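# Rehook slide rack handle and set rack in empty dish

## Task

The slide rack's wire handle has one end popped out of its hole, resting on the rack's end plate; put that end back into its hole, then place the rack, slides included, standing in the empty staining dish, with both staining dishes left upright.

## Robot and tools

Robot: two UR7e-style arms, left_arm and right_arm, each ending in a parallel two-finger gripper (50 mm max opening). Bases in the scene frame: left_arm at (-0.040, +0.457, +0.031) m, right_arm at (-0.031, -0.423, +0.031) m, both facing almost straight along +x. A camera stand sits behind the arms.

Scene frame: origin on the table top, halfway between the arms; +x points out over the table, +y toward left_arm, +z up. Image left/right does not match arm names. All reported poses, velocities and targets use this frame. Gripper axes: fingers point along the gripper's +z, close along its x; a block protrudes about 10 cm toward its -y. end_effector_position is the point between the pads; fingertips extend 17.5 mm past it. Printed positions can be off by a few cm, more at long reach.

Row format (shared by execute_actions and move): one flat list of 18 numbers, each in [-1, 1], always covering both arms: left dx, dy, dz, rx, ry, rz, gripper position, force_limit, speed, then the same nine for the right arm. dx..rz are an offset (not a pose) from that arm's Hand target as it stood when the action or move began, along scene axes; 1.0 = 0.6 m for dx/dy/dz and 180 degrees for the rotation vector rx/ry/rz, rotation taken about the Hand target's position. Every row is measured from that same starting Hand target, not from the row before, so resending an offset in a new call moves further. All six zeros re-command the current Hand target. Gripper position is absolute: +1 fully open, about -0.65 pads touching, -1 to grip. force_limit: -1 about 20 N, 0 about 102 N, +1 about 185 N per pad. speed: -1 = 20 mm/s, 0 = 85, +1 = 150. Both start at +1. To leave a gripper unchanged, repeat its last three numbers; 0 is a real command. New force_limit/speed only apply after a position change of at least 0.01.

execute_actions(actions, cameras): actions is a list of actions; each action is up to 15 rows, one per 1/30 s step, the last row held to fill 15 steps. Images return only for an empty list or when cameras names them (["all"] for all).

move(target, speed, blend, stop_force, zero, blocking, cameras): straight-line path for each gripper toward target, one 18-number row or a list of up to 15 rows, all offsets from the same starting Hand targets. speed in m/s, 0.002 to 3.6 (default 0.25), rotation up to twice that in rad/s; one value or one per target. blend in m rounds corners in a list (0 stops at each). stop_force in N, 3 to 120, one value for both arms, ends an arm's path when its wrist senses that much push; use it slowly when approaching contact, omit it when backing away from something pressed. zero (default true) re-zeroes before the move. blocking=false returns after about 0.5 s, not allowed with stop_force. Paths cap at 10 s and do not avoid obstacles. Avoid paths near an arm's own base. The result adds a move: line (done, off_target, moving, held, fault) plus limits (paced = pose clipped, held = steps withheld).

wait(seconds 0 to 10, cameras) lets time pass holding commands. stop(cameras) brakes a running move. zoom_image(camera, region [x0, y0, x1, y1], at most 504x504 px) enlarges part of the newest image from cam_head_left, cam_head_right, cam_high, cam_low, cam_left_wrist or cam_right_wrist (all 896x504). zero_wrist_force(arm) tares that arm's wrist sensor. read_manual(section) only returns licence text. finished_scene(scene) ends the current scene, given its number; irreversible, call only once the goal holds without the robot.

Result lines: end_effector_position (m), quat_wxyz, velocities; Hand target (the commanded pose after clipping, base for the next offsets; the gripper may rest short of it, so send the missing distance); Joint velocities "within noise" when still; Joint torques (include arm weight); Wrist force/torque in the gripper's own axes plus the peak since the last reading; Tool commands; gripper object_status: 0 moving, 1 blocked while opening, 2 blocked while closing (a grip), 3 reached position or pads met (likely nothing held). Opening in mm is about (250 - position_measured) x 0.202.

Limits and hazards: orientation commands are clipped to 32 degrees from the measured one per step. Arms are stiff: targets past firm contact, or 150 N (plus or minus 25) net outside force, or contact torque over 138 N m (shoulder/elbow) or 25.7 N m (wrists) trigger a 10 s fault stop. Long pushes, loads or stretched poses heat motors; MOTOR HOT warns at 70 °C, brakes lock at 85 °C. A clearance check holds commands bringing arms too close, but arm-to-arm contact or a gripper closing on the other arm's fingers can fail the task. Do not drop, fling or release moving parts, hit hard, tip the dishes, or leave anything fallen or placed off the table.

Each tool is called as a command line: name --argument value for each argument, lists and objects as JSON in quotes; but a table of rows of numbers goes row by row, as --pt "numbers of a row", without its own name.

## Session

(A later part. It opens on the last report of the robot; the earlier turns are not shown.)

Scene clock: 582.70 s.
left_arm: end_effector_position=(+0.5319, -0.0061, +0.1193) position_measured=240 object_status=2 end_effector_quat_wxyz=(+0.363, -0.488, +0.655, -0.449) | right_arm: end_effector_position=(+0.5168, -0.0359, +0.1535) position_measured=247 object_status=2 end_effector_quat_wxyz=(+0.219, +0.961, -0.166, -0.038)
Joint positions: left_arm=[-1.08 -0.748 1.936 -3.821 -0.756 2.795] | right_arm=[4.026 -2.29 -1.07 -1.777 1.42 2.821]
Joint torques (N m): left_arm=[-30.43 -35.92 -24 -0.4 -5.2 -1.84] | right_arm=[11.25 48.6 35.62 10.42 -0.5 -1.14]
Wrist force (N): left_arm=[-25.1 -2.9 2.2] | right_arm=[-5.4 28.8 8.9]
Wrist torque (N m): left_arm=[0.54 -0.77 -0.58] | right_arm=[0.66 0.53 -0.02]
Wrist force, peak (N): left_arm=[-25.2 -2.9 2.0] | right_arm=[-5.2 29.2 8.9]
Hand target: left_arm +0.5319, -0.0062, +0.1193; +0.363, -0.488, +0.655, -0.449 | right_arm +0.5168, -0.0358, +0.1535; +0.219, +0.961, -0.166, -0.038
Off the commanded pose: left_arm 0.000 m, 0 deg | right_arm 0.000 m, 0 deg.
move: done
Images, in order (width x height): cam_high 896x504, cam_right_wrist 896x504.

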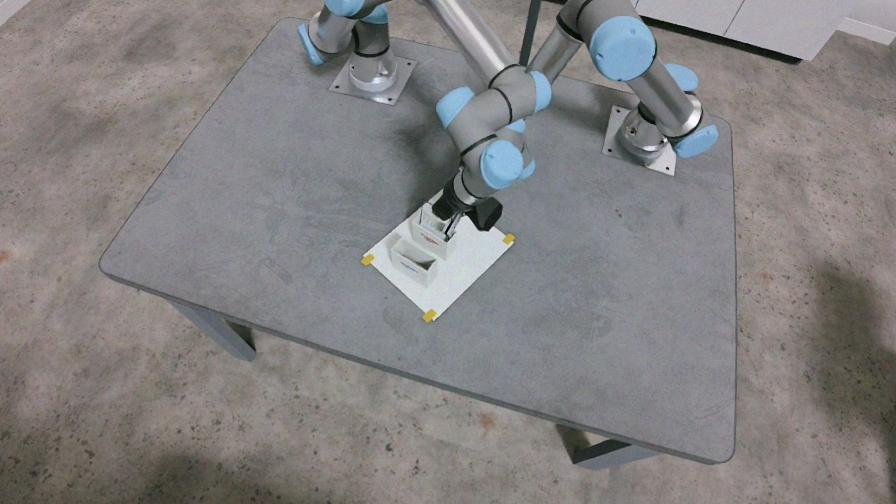

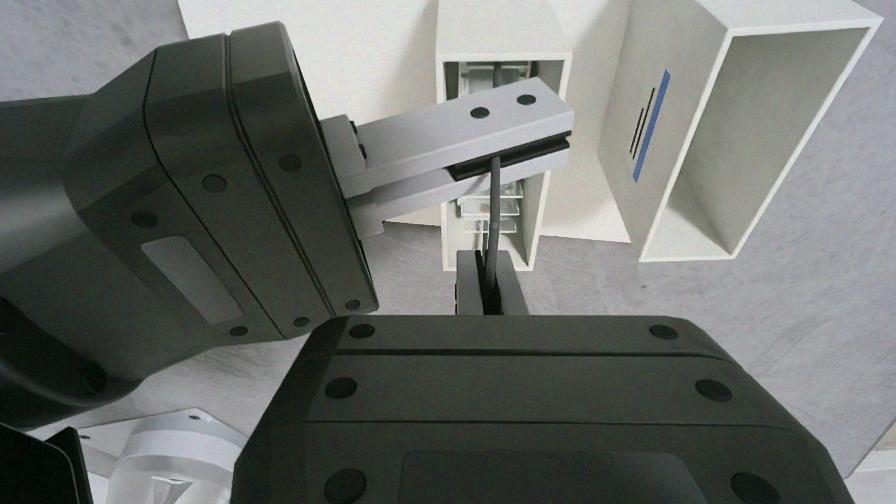

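move --pt "0.0009 0.0024 0 0 0 0 -1 -0.9 -0.6 0 0 0 0 0 0 -0.97 0.1 -0.6" --pt "0.0009 0.0024 0 0 0 0 0.3 -0.9 -0.6 0 0 0 0 0 0 -0.97 0.1 -0.6" --pt "-0.06 0.02 0 0 0 0 0.3 -0.9 -0.6 0 0 0 0 0 0 -0.97 0.1 -0.6" --pt "-0.06 0.02 0 0 0 0 0.3 -0.9 -0.6 0 0 0.015 0 0 0 -0.97 0.1 -0.6" --speed 0.06 --cameras '["cam_high","cam_right_wrist","cam_left_wrist"]'

zoom_image --camera "cam_right_wrist" --region '[440, 20, 600, 250]'

zoom_image --camera "cam_left_wrist" --region '[420, 160, 740, 330]'

Scene clock: 587.40 s.
left_arm: end_effector_position=(+0.4959, +0.0058, +0.1193) position_measured=107 object_status=3 end_effector_quat_wxyz=(+0.363, -0.488, +0.655, -0.449) | right_arm: end_effector_position=(+0.5168, -0.0358, +0.1627) position_measured=247 object_status=2 end_effector_quat_wxyz=(+0.219, +0.961, -0.166, -0.038) end_effector_velocity=(+0.000, +0.000, -0.002) end_effector_angular_velocity=(+0.000, +0.000, +0.000)
Joint positions: left_arm=[-1.137 -0.784 2.04 -3.858 -0.706 2.752] | right_arm=[4.027 -2.285 -1.055 -1.797 1.42 2.821]
Joint velocities: left_arm=[within noise] | right_arm=[0 -0.002 -0.004 0.005 0 0]
Joint torques (N m): left_arm=[9.42 -32.88 -14.67 -0.38 -2.18 2.54] | right_arm=[-11.08 43.69 17.15 3.67 -0.69 -1]
Wrist force (N): left_arm=[2.1 0.6 -2.1] | right_arm=[-2.4 1.1 3.2]
Wrist torque (N m): left_arm=[0.74 -0.71 -0.32] | right_arm=[0.44 0.42 0.04]
Wrist force, peak (N): left_arm=[-26.1 -2.8 2.4] | right_arm=[-5.2 30.1 8.8]
Hand target: left_arm +0.4959, +0.0058, +0.1193; +0.363, -0.488, +0.655, -0.449 | right_arm +0.5168, -0.0358, +0.1625; +0.219, +0.961, -0.166, -0.038
Off the commanded pose: left_arm 0.000 m, 0 deg | right_arm 0.000 m, 0 deg.
move: done
Images, in order (width x height): cam_high 896x504, cam_left_wrist 896x504, cam_right_wrist 896x504.

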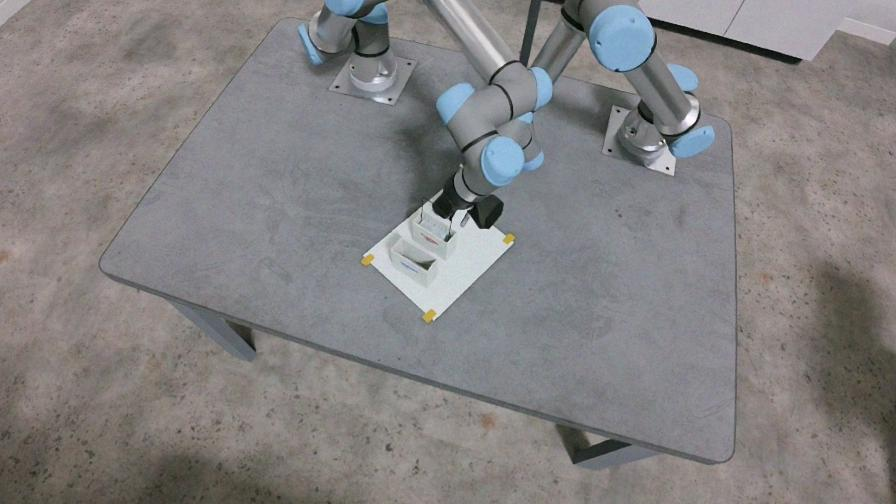

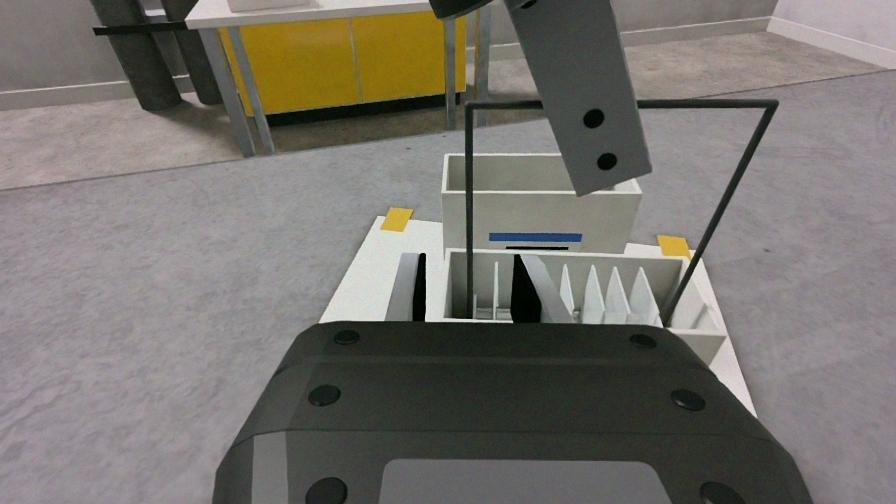

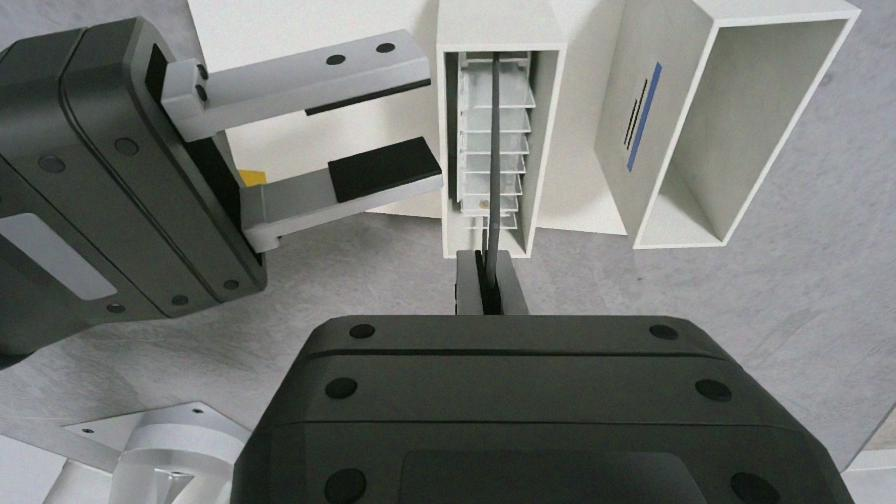

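Scaled by 2.191 from the camera's 896x504 image, which has a finer 1280x720 frame.

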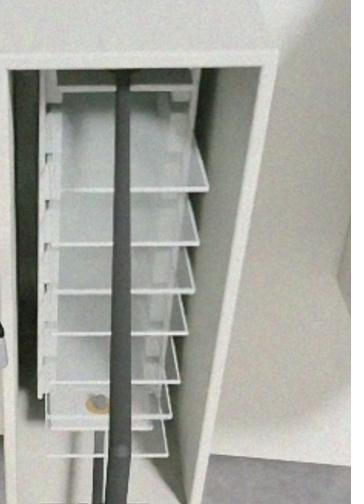

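Scaled by 1.575 from the camera's 896x504 image, which has a finer 1280x720 frame.

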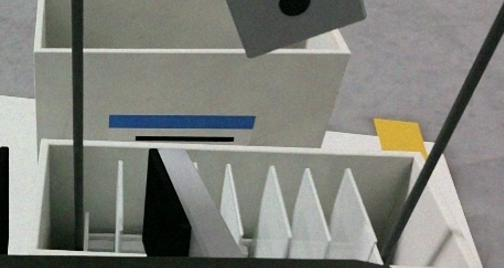

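move --pt "0 0 0 0 0 0 0.3 -0.9 -0.6 0 0 0.025 0 0 0 -0.97 0.1 -0.6" --speed 0.04 --cameras '["cam_left_wrist","cam_high","cam_right_wrist"]'

zoom_image --camera "cam_left_wrist" --region '[420, 160, 740, 330]'

Scene clock: 592.27 s.
left_arm: end_effector_position=(+0.4959, +0.0058, +0.1193) position_measured=107 object_status=3 end_effector_quat_wxyz=(+0.363, -0.488, +0.655, -0.449) | right_arm: end_effector_position=(+0.5168, -0.0358, +0.1778) position_measured=247 object_status=2 end_effector_quat_wxyz=(+0.219, +0.961, -0.166, -0.038) end_effector_velocity=(+0.000, +0.000, -0.001) end_effector_angular_velocity=(+0.002, -0.001, +0.000)
Joint positions: left_arm=[-1.137 -0.784 2.04 -3.858 -0.706 2.752] | right_arm=[4.026 -2.277 -1.029 -1.83 1.42 2.821]
Joint velocities: left_arm=[within noise] | right_arm=[0 0 -0.003 0.006 0 0]
Joint torques (N m): left_arm=[9.25 -32.44 -4.78 -0.62 -1.82 2.3] | right_arm=[-10.67 45.86 14.68 3.93 -0.94 0.32]
Wrist force (N): left_arm=[2.4 0.7 -2.2] | right_arm=[-2.5 1.5 3.2]
Wrist torque (N m): left_arm=[0.75 -0.76 -0.32] | right_arm=[0.50 0.44 0.04]
Wrist force, peak (N): left_arm=[2.5 0.5 -2.3] | right_arm=[-2.5 1.0 4.3]
Hand target: left_arm +0.4959, +0.0058, +0.1193; +0.363, -0.488, +0.655, -0.449 | right_arm +0.5168, -0.0358, +0.1775; +0.219, +0.961, -0.166, -0.038
Off the commanded pose: left_arm 0.000 m, 0 deg | right_arm 0.000 m, 0 deg.
move: done
Images, in order (width x height): cam_high 896x504, cam_left_wrist 896x504, cam_right_wrist 896x504.

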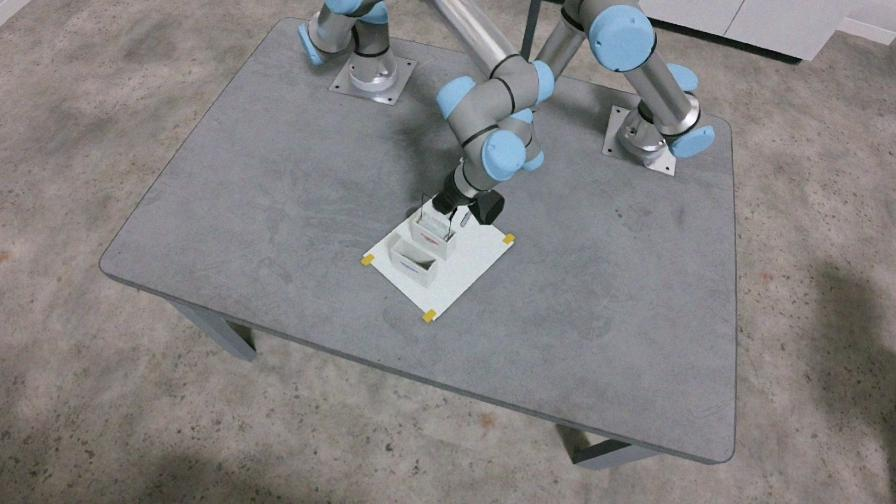

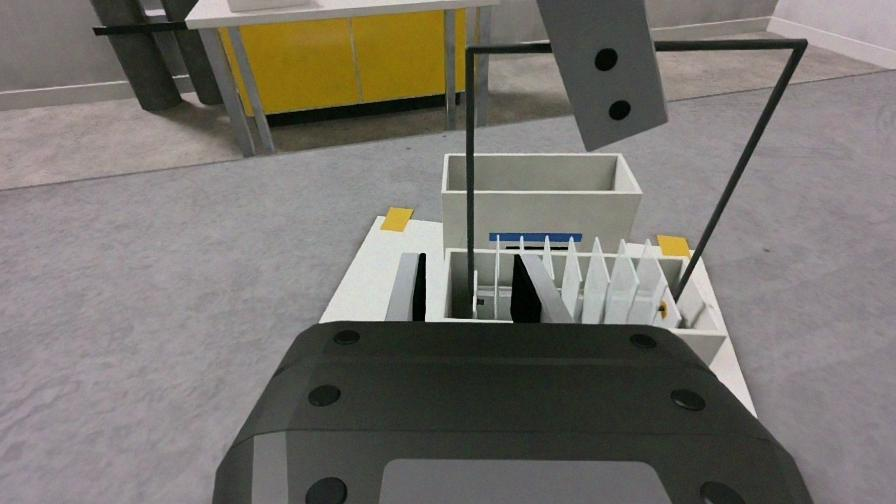

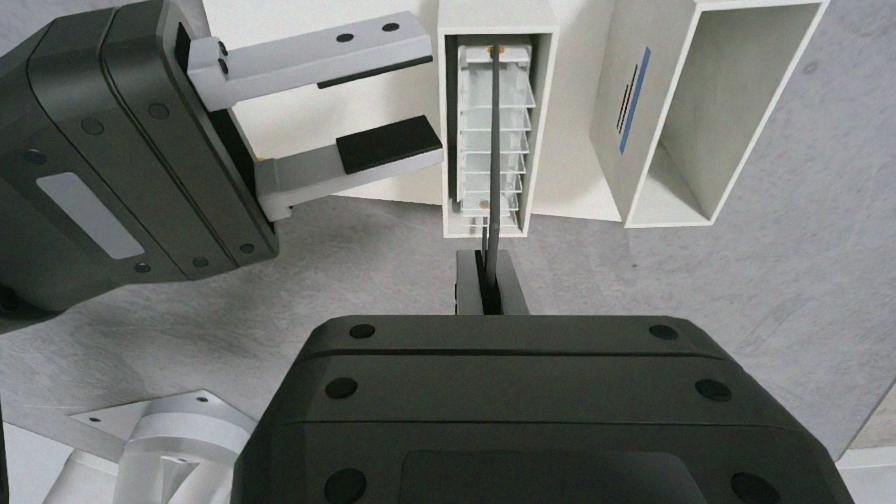

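Scaled by 1.575 from the camera's 896x504 image, which has a finer 1280x720 frame.

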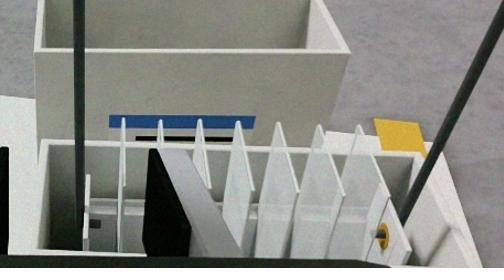

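move --pt "-0.2 0.07 0.11 0 0 0 0.3 -0.9 -0.6 0 0 0 0 0 0 -0.97 0.1 -0.6" --pt "-0.2 0.07 0.11 0 0 0 0.3 -0.9 -0.6 0 0 0.148 0 0 0 -0.97 0.1 -0.6" --speed 0.08 --cameras '["cam_left_wrist","cam_high","cam_right_wrist"]'

Scene clock: 597.03 s.
left_arm: end_effector_position=(+0.3759, +0.0478, +0.1853) position_measured=107 object_status=3 end_effector_quat_wxyz=(+0.363, -0.488, +0.655, -0.449) | right_arm: end_effector_position=(+0.5168, -0.0358, +0.2663) position_measured=247 object_status=2 end_effector_quat_wxyz=(+0.219, +0.961, -0.166, -0.038)
Joint positions: left_arm=[-1.389 -1.117 2.395 -3.658 -0.505 2.484] | right_arm=[4.026 -2.263 -0.827 -2.047 1.42 2.821]
Joint torques (N m): left_arm=[9.4 -28.21 -4.25 -5.52 -1.6 1.7] | right_arm=[-5.63 48.94 21.16 2.92 -0.85 -0.52]
Wrist force (N): left_arm=[2.2 0.7 -2.7] | right_arm=[-2.1 1.6 3.1]
Wrist torque (N m): left_arm=[0.77 -0.74 -0.33] | right_arm=[0.52 0.36 0.04]
Wrist force, peak (N): left_arm=[2.1 0.6 -4.0] | right_arm=[-2.4 0.3 4.7]
Hand target: left_arm +0.3759, +0.0478, +0.1853; +0.363, -0.488, +0.655, -0.449 | right_arm +0.5168, -0.0358, +0.2663; +0.219, +0.961, -0.166, -0.038
Off the commanded pose: left_arm 0.000 m, 0 deg | right_arm 0.000 m, 0 deg.
move: done
Images, in order (width x height): cam_high 896x504, cam_left_wrist 896x504, cam_right_wrist 896x504.

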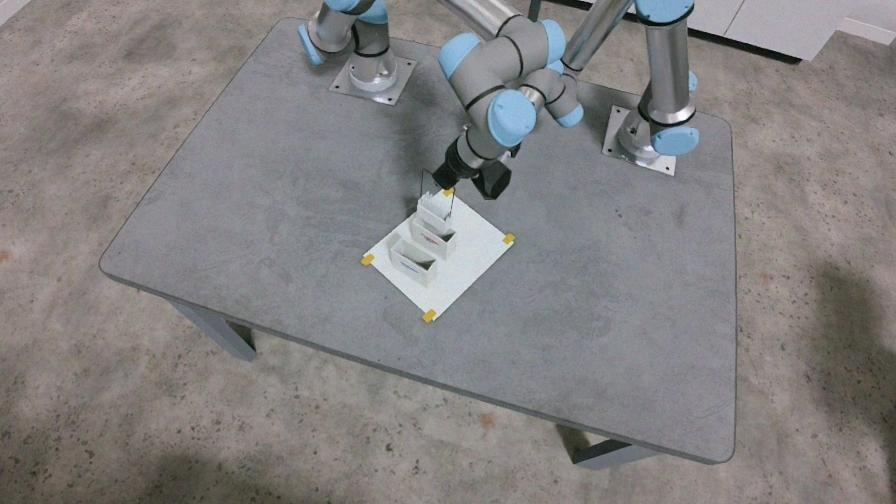

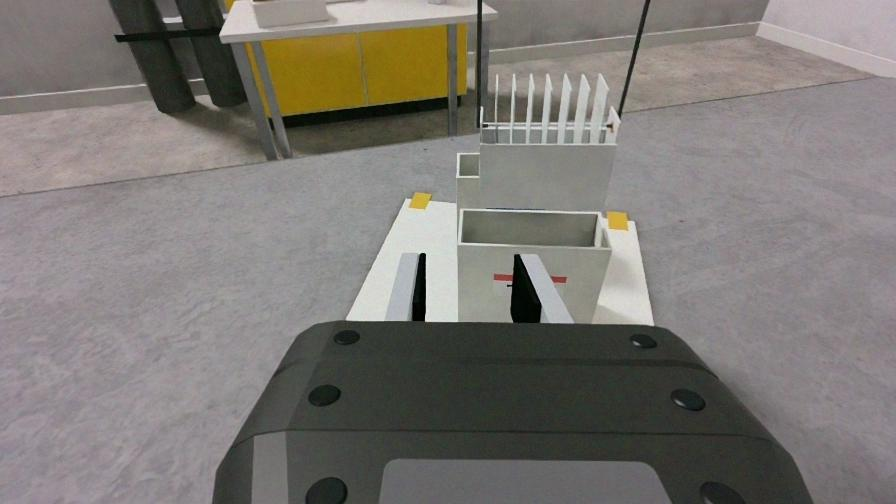

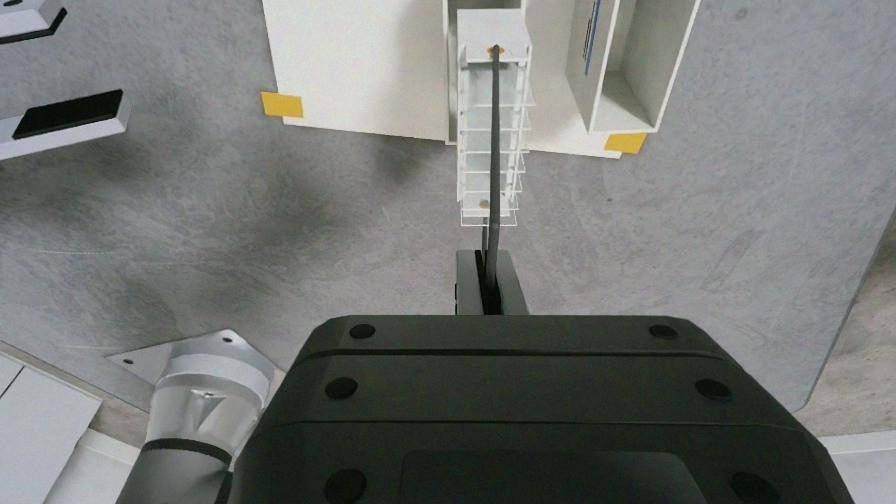

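move --pt "0 0 0 0 0 0 0.3 -0.9 -0.6 0.1432 -0.0418 0 0 0 0.0094 -0.97 0.1 -0.6" --speed 0.08 --cameras '["cam_left_wrist","cam_high","cam_right_wrist"]'

wait --seconds 1 --cameras '["cam_right_wrist","cam_high"]'

zoom_image --camera "cam_right_wrist" --region '[400, 0, 600, 260]'

zoom_image --camera "cam_high" --region '[380, 190, 480, 300]'

Scene clock: 604.53 s.
left_arm: end_effector_position=(+0.3759, +0.0478, +0.1853) position_measured=107 object_status=3 end_effector_quat_wxyz=(+0.363, -0.488, +0.655, -0.449) | right_arm: end_effector_position=(+0.6028, -0.0610, +0.2663) position_measured=247 object_status=2 end_effector_quat_wxyz=(+0.220, +0.963, -0.152, -0.034)
Joint positions: left_arm=[-1.389 -1.117 2.395 -3.658 -0.505 2.484] | right_arm=[3.927 -2.456 -0.489 -2.171 1.368 2.702]
Joint torques (N m): left_arm=[9.01 -24.49 -3.62 -5.42 -1.68 2.64] | right_arm=[12.43 60.5 26.05 3.96 2.25 -0.06]
Wrist force (N): left_arm=[2.0 0.7 -2.9] | right_arm=[-2.5 1.2 3.4]
Wrist torque (N m): left_arm=[0.77 -0.70 -0.34] | right_arm=[0.46 0.41 0.04]
Wrist force, peak (N): left_arm=[2.3 0.7 -3.0] | right_arm=[-3.5 1.4 3.1]
Hand target: left_arm +0.3759, +0.0478, +0.1853; +0.363, -0.488, +0.655, -0.449 | right_arm +0.6027, -0.0609, +0.2663; +0.220, +0.963, -0.152, -0.034
Off the commanded pose: left_arm 0.000 m, 0 deg | right_arm 0.000 m, 0 deg.
move: done
Images, in order (width x height): cam_high 896x504, cam_left_wrist 896x504, cam_right_wrist 896x504.

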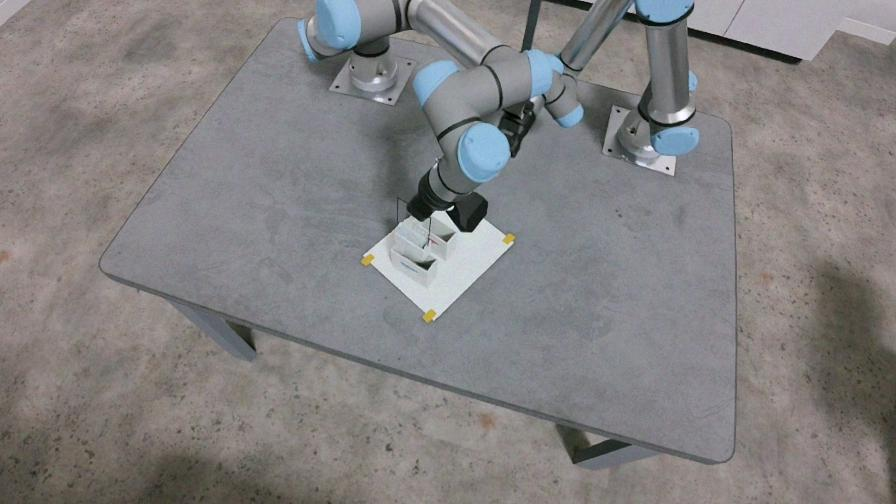

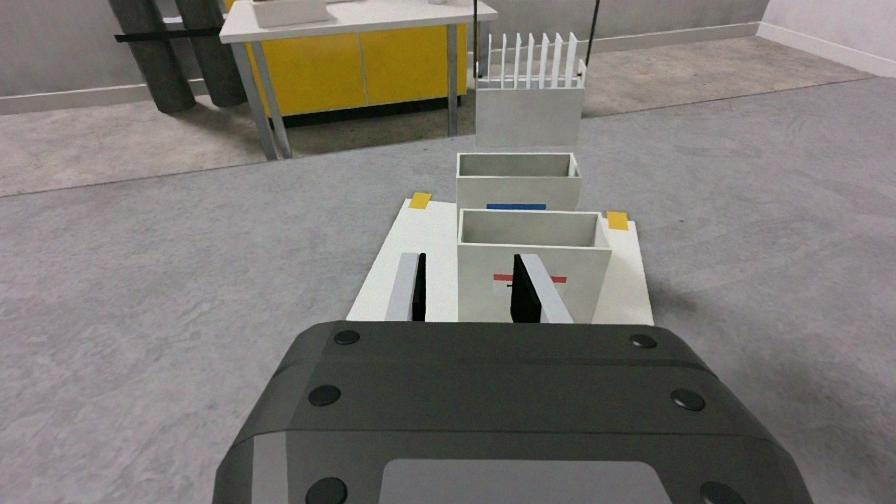

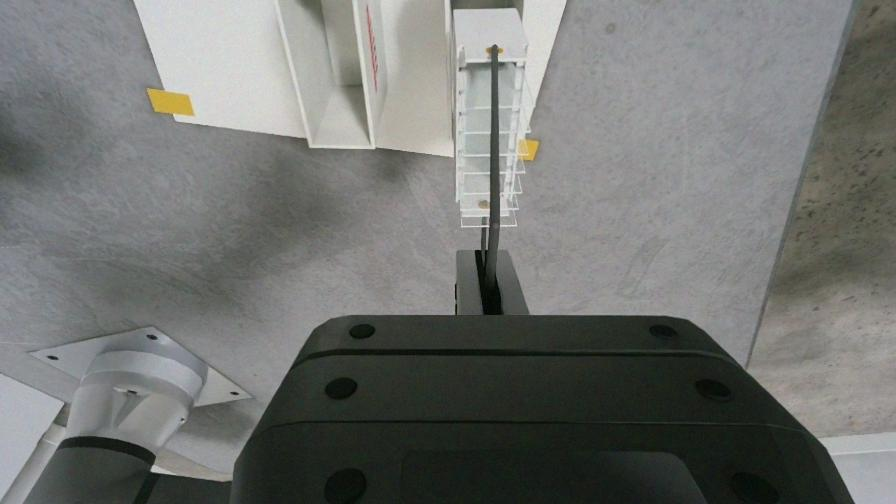

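Scene clock: 605.53 s.
left_arm: end_effector_position=(+0.3759, +0.0478, +0.1853) position_measured=107 object_status=3 end_effector_quat_wxyz=(+0.363, -0.488, +0.655, -0.449) | right_arm: end_effector_position=(+0.6027, -0.0609, +0.2663) position_measured=247 object_status=2 end_effector_quat_wxyz=(+0.220, +0.963, -0.152, -0.034)
Joint positions: left_arm=[-1.389 -1.117 2.395 -3.658 -0.505 2.484] | right_arm=[3.927 -2.456 -0.488 -2.171 1.368 2.702]
Joint torques (N m): left_arm=[8.96 -24.19 -3.88 -5.41 -1.56 2.62] | right_arm=[12.11 60.59 39.49 3.76 2.53 -1.16]
Wrist force (N): left_arm=[1.8 0.6 -2.9] | right_arm=[-2.4 1.5 3.0]
Wrist torque (N m): left_arm=[0.75 -0.67 -0.34] | right_arm=[0.50 0.40 0.06]
Wrist force, peak (N): left_arm=[2.3 0.7 -3.0] | right_arm=[-2.5 1.4 3.4]
Hand target: left_arm +0.3759, +0.0478, +0.1853; +0.363, -0.488, +0.655, -0.449 | right_arm +0.6027, -0.0609, +0.2663; +0.220, +0.963, -0.152, -0.034
Tool commands: left_gripper/position=+0.3 left_gripper/force_limit=-0.9 left_gripper/speed=-0.6 right_gripper/position=-0.97 right_gripper/force_limit=+0.1 right_gripper/speed=-0.6
Off the commanded pose: left_arm 0.000 m, 0 deg | right_arm 0.000 m, 0 deg.
wait: 1.00 s; at rest by 0.17 s
Images, in order (width x height): cam_high 896x504, cam_right_wrist 896x504.

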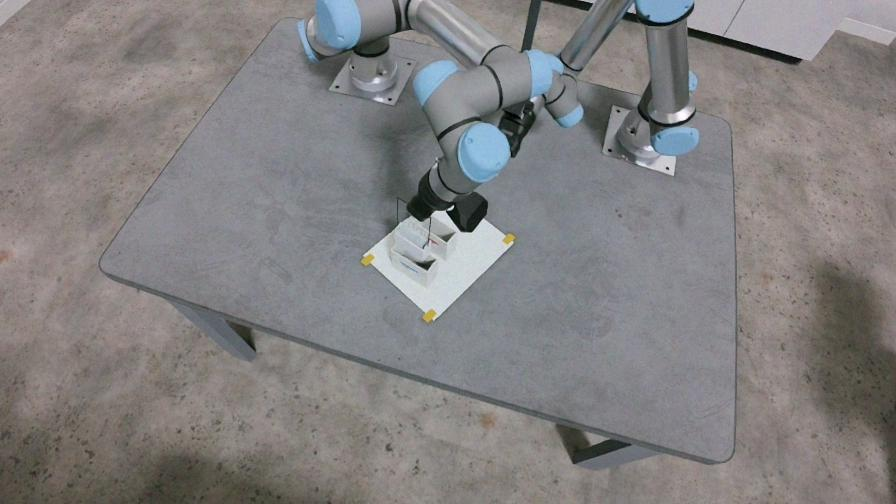

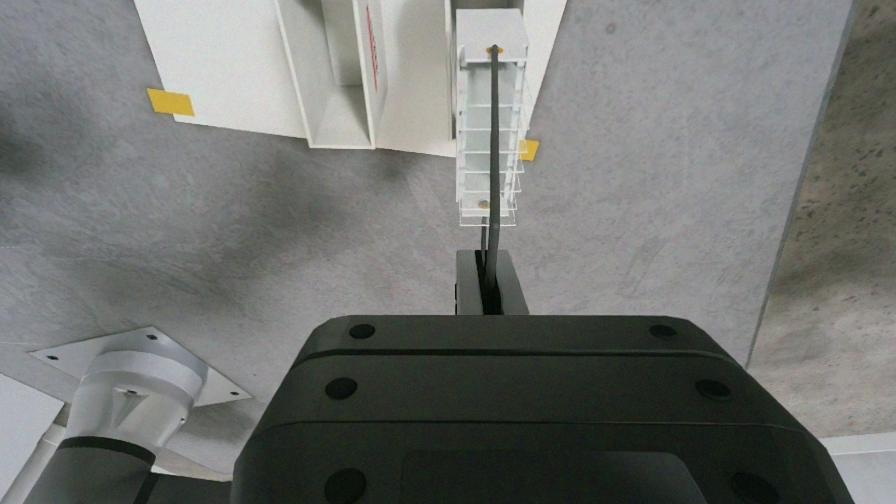

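Scaled by 1.938 from the camera's 896x504 image, which has a finer 1280x720 frame.

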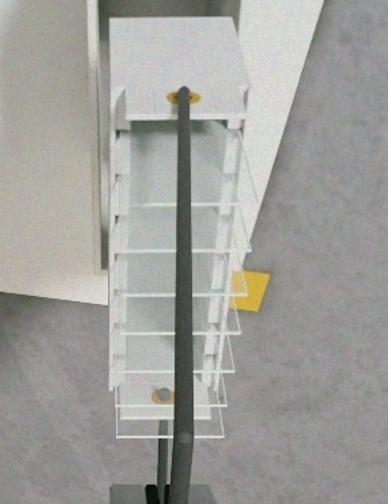

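Scaled by 4.582 from the camera's 896x504 image, which has a finer 1280x720 frame.

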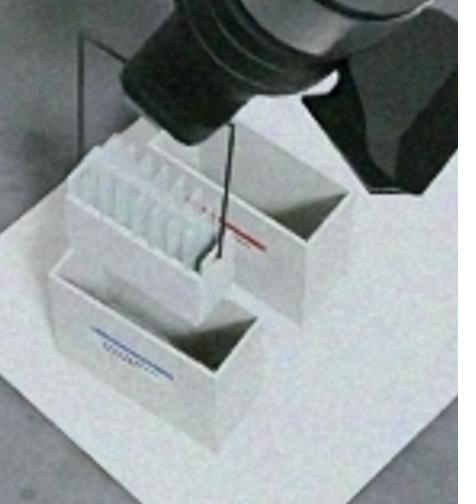

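move --pt "0 0 0 0 0 0 0.3 -0.9 -0.6 0.0010 0.0030 -0.075 0 0 0 -0.97 0.1 -0.6" --speed 0.05 --stop_force 5 --cameras '["cam_left_wrist","cam_high","cam_right_wrist"]'

zoom_image --camera "cam_right_wrist" --region '[400, 0, 600, 260]'

zoom_image --camera "cam_high" --region '[380, 190, 480, 300]'

Scene clock: 613.10 s.
left_arm: end_effector_position=(+0.3759, +0.0478, +0.1853) position_measured=107 object_status=3 end_effector_quat_wxyz=(+0.363, -0.488, +0.655, -0.449) | right_arm: end_effector_position=(+0.6033, -0.0591, +0.2213) position_measured=247 object_status=2 end_effector_quat_wxyz=(+0.220, +0.963, -0.152, -0.034)
Joint positions: left_arm=[-1.389 -1.117 2.395 -3.658 -0.505 2.484] | right_arm=[3.929 -2.437 -0.639 -2.039 1.368 2.703]
Joint torques (N m): left_arm=[9.59 -20.65 -3.05 -5.44 -1.69 2.55] | right_arm=[9.58 55.94 38.59 0.24 0.35 -0.49]
Wrist force (N): left_arm=[2.3 0.6 -2.8] | right_arm=[-2.7 1.0 3.4]
Wrist torque (N m): left_arm=[0.75 -0.75 -0.34] | right_arm=[0.44 0.47 0.03]
Wrist force, peak (N): left_arm=[2.3 0.6 -3.1] | right_arm=[-2.7 0.5 4.0]
Hand target: left_arm +0.3759, +0.0478, +0.1853; +0.363, -0.488, +0.655, -0.449 | right_arm +0.6033, -0.0591, +0.2213; +0.220, +0.963, -0.152, -0.034
Off the commanded pose: left_arm 0.000 m, 0 deg | right_arm 0.000 m, 0 deg.
move: done
Images, in order (width x height): cam_high 896x504, cam_left_wrist 896x504, cam_right_wrist 896x504.

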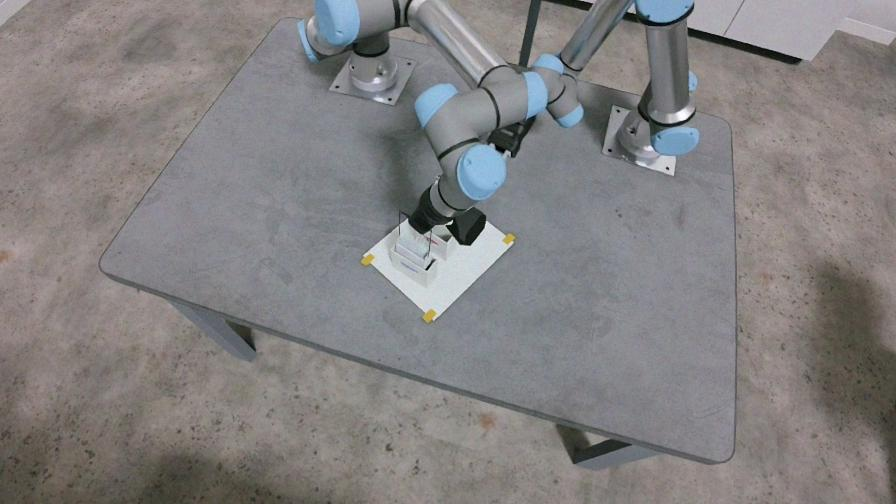

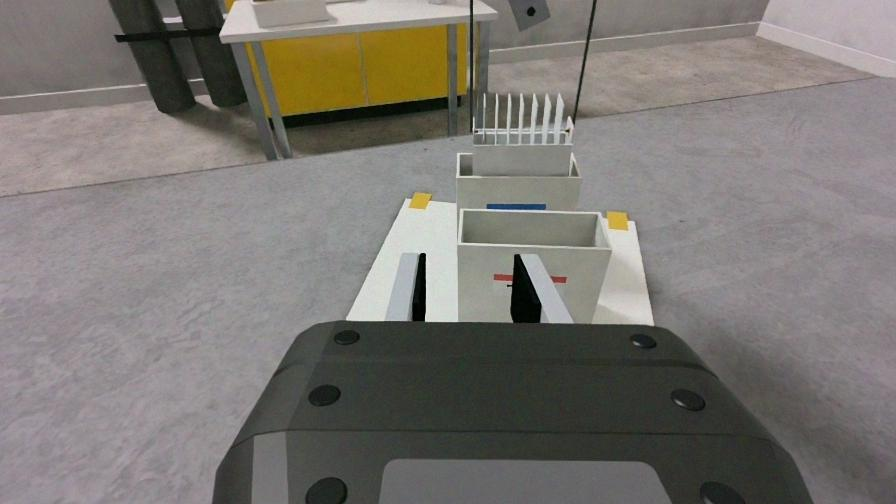

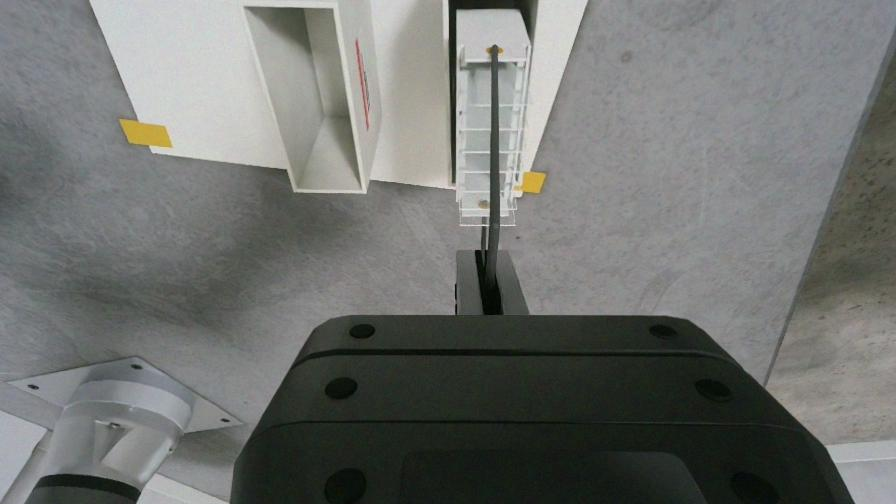

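Scaled by 1.938 from the camera's 896x504 image, which has a finer 1280x720 frame.

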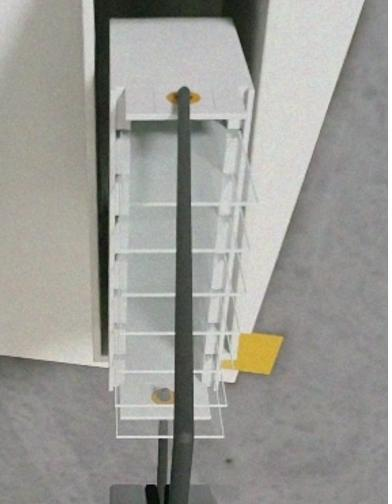

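Scaled by 4.582 from the camera's 896x504 image, which has a finer 1280x720 frame.

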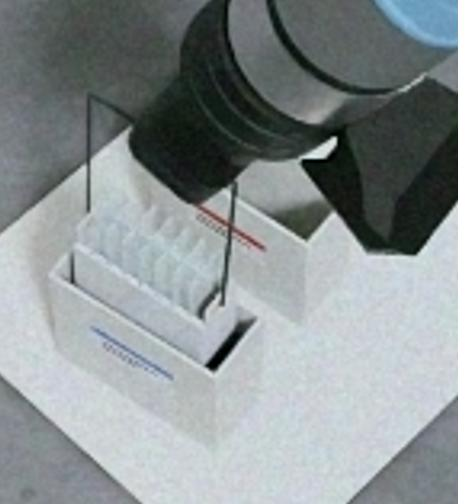

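move --pt "0 0 0 0 0 0 0.3 -0.9 -0.6 0 0 -0.1112 0 0 0 -0.97 0.1 -0.6" --speed 0.05 --stop_force 5 --cameras '["cam_left_wrist","cam_high","cam_right_wrist"]'

zoom_image --camera "cam_left_wrist" --region '[420, 80, 640, 260]'

zoom_image --camera "cam_high" --region '[380, 190, 480, 300]'

Scene clock: 616.57 s.
left_arm: end_effector_position=(+0.3759, +0.0478, +0.1853) position_measured=107 object_status=3 end_effector_quat_wxyz=(+0.363, -0.488, +0.655, -0.449) | right_arm: end_effector_position=(+0.6033, -0.0591, +0.1546) position_measured=247 object_status=2 end_effector_quat_wxyz=(+0.220, +0.963, -0.152, -0.034)
Joint positions: left_arm=[-1.389 -1.117 2.395 -3.658 -0.505 2.484] | right_arm=[3.929 -2.442 -0.802 -1.872 1.368 2.703]
Joint torques (N m): left_arm=[8.98 -20.19 -4.15 -5.38 -1.59 2.62] | right_arm=[-4.21 66.67 39.28 -0.04 -2.87 -0.71]
Wrist force (N): left_arm=[2.1 0.7 -2.7] | right_arm=[-2.6 1.7 2.6]
Wrist torque (N m): left_arm=[0.77 -0.72 -0.33] | right_arm=[0.49 0.44 0.04]
Wrist force, peak (N): left_arm=[2.2 0.7 -3.0] | right_arm=[-3.0 1.0 3.4]
Hand target: left_arm +0.3759, +0.0478, +0.1853; +0.363, -0.488, +0.655, -0.449 | right_arm +0.6033, -0.0591, +0.1546; +0.220, +0.963, -0.152, -0.034
Off the commanded pose: left_arm 0.000 m, 0 deg | right_arm 0.000 m, 0 deg.
move: done
Images, in order (width x height): cam_high 896x504, cam_left_wrist 896x504, cam_right_wrist 896x504.

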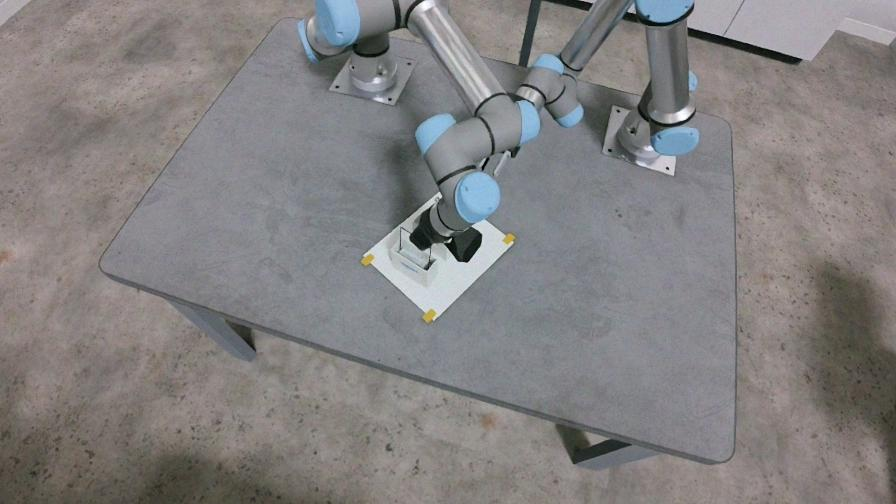

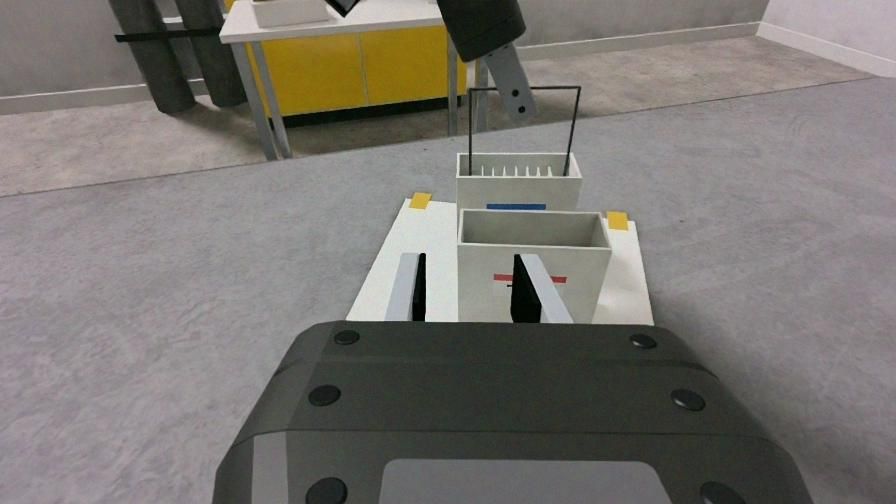

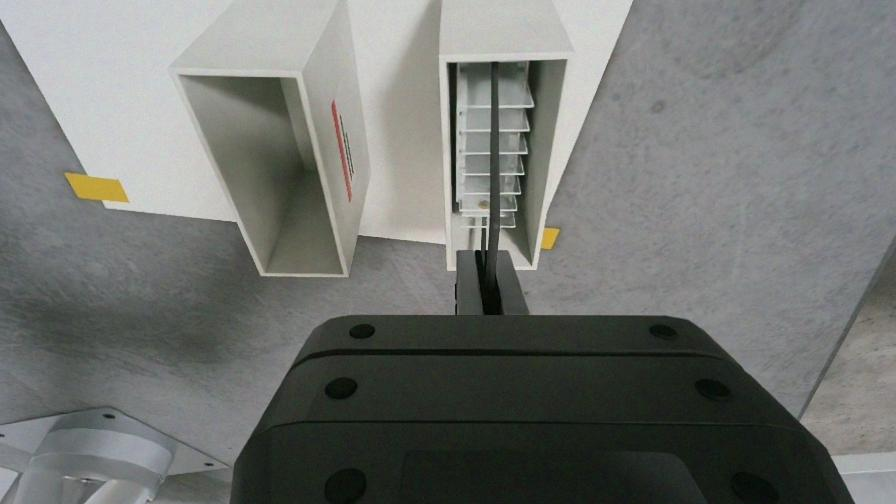

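Scaled by 2.291 from the camera's 896x504 image, which has a finer 1280x720 frame.

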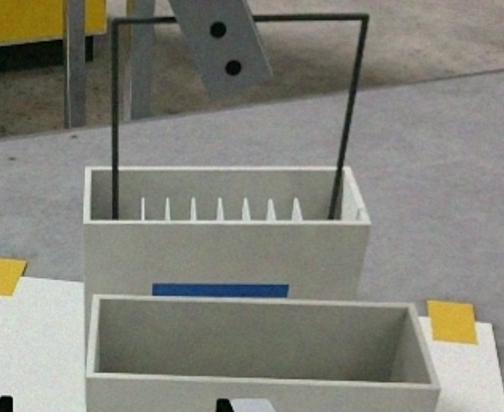

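Scaled by 4.582 from the camera's 896x504 image, which has a finer 1280x720 frame.

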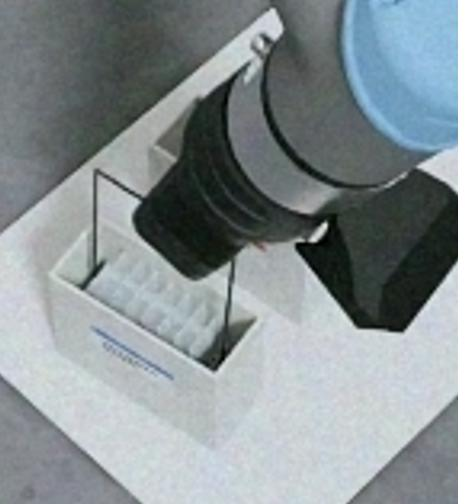

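move --pt "0 0 0 0 0 0 0.3 -0.9 -0.6 0 0 -0.0030 0 0 0 -0.97 0.1 -0.6" --speed 0.01 --stop_force 5

move --pt "0 0 0 0 0 0 0.3 -0.9 -0.6 0 0 0 0 0 0 -0.3 -0.9 -0.9" --pt "0 0 0 0 0 0 0.3 -0.9 -0.6 0 0 0.1 0 0 0 -0.3 -0.9 -0.9" --pt "0 0 0 0 0 0 0.3 -0.9 -0.6 -0.05 -0.05 0.2 0 0 0 -0.3 -0.9 -0.9" --speed 0.06 --cameras '["cam_left_wrist","cam_high","cam_right_wrist"]'

zoom_image --camera "cam_high" --region '[380, 190, 480, 300]'

zoom_image --camera "cam_left_wrist" --region '[420, 80, 640, 260]'

Scene clock: 620.03 s.
left_arm: end_effector_position=(+0.3759, +0.0478, +0.1853) position_measured=107 object_status=3 end_effector_quat_wxyz=(+0.363, -0.488, +0.655, -0.449) | right_arm: end_effector_position=(+0.6033, -0.0591, +0.1533) position_measured=247 object_status=2 end_effector_quat_wxyz=(+0.220, +0.963, -0.152, -0.034)
Joint positions: left_arm=[-1.389 -1.117 2.395 -3.658 -0.505 2.484] | right_arm=[3.929 -2.442 -0.804 -1.869 1.368 2.703]
Joint torques (N m): left_arm=[8.66 -20.29 -4.12 -5.36 -1.55 2.47] | right_arm=[-9.85 64.24 37.93 -0.41 -2.86 -0.92]
Wrist force (N): left_arm=[2.1 0.7 -2.8] | right_arm=[-2.7 4.2 -1.3]
Wrist torque (N m): left_arm=[0.78 -0.72 -0.33] | right_arm=[0.59 0.40 0.03]
Wrist force, peak (N): left_arm=[2.3 0.8 -3.0] | right_arm=[-2.8 5.4 -3.0]
Hand target: left_arm +0.3759, +0.0478, +0.1853; +0.363, -0.488, +0.655, -0.449 | right_arm +0.6033, -0.0591, +0.1533; +0.220, +0.963, -0.152, -0.034 (not the last commanded pose)
Off the commanded pose: left_arm 0.000 m, 0 deg | right_arm 0.000 m, 0 deg.
move: contact (right_arm)

Scene clock: 623.33 s.
left_arm: end_effector_position=(+0.3759, +0.0478, +0.1853) position_measured=107 object_status=3 end_effector_quat_wxyz=(+0.363, -0.488, +0.655, -0.449) | right_arm: end_effector_position=(+0.5732, -0.0892, +0.2732) position_measured=198 object_status=3 end_effector_quat_wxyz=(+0.220, +0.963, -0.152, -0.034)
Joint positions: left_arm=[-1.389 -1.117 2.395 -3.658 -0.505 2.484] | right_arm=[3.928 -2.297 -0.756 -2.063 1.368 2.702]
Joint torques (N m): left_arm=[9.1 -20.38 -3.48 -5.33 -1.61 2.5] | right_arm=[-10.74 44.6 39.42 4.11 -3.8 -1.46]
Wrist force (N): left_arm=[2.2 0.7 -2.8] | right_arm=[-2.6 1.7 2.1]
Wrist torque (N m): left_arm=[0.78 -0.74 -0.34] | right_arm=[0.45 0.46 0.12]
Wrist force, peak (N): left_arm=[2.2 0.8 -2.9] | right_arm=[-3.0 3.8 -1.4]
Hand target: left_arm +0.3759, +0.0478, +0.1853; +0.363, -0.488, +0.655, -0.449 | right_arm +0.5733, -0.0891, +0.2733; +0.220, +0.963, -0.152, -0.034
Off the commanded pose: left_arm 0.000 m, 0 deg | right_arm 0.000 m, 0 deg.
move: done
Images, in order (width x height): cam_high 896x504, cam_left_wrist 896x504, cam_right_wrist 896x504.

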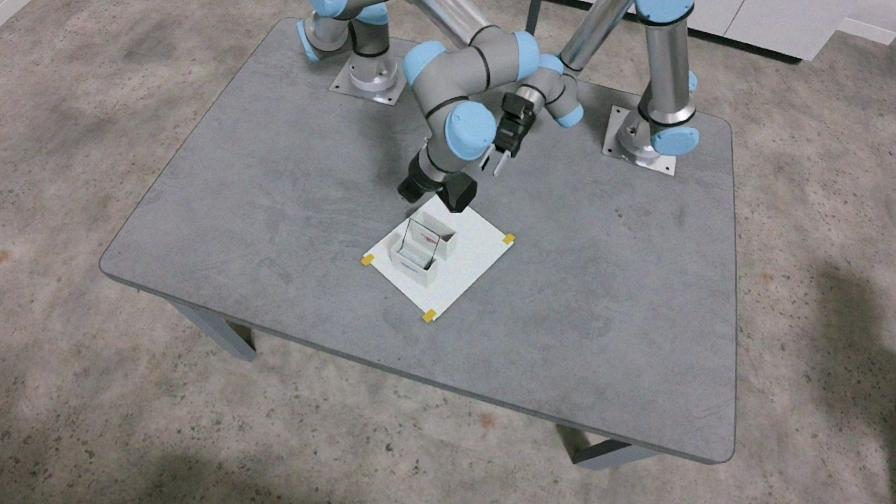

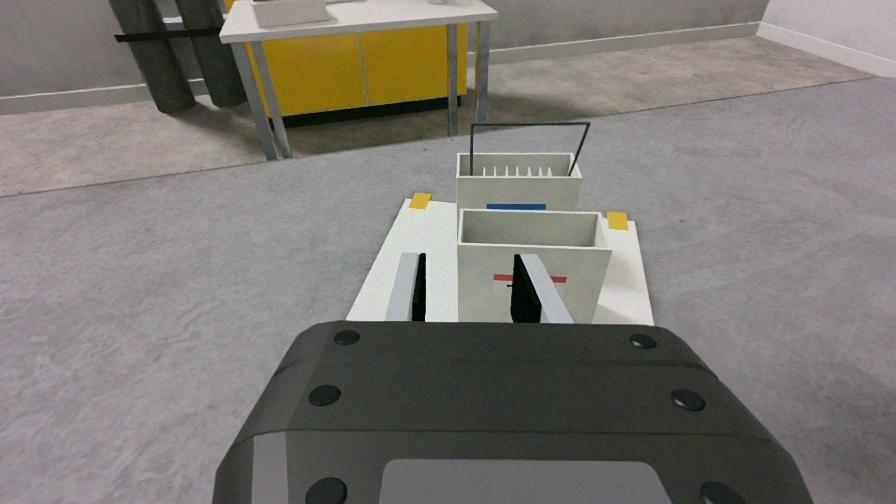

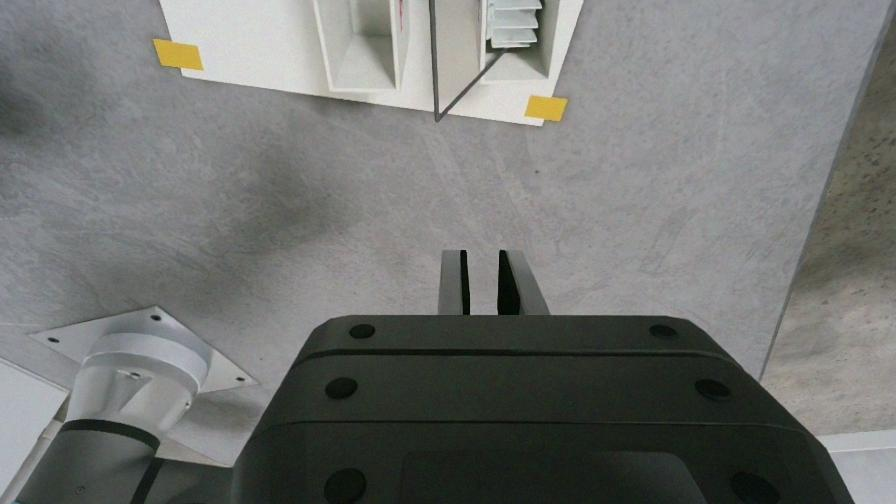

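Scaled by 4.582 from the camera's 896x504 image, which has a finer 1280x720 frame.

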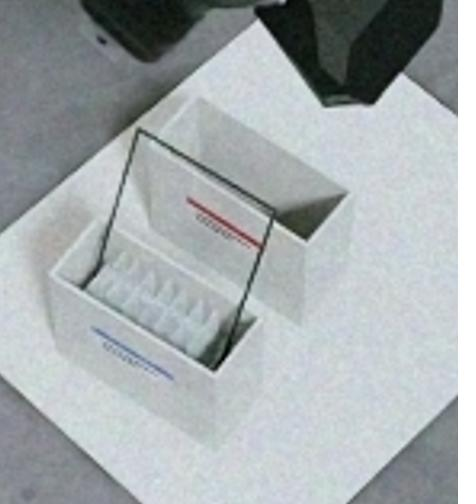

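Scaled by 2.291 from the camera's 896x504 image, which has a finer 1280x720 frame.

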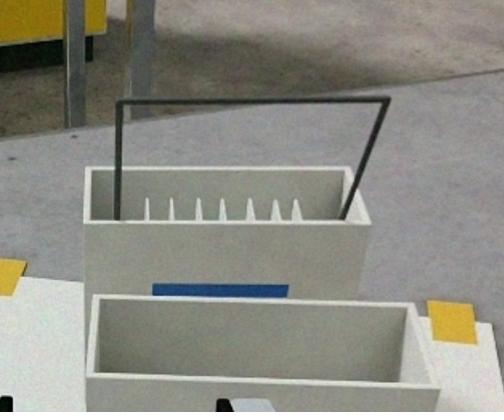

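Handle fell gently to rest on the rim, both hooks in; both dishes upright.

finished_scene --scene 2

The scene is finished: the task was done.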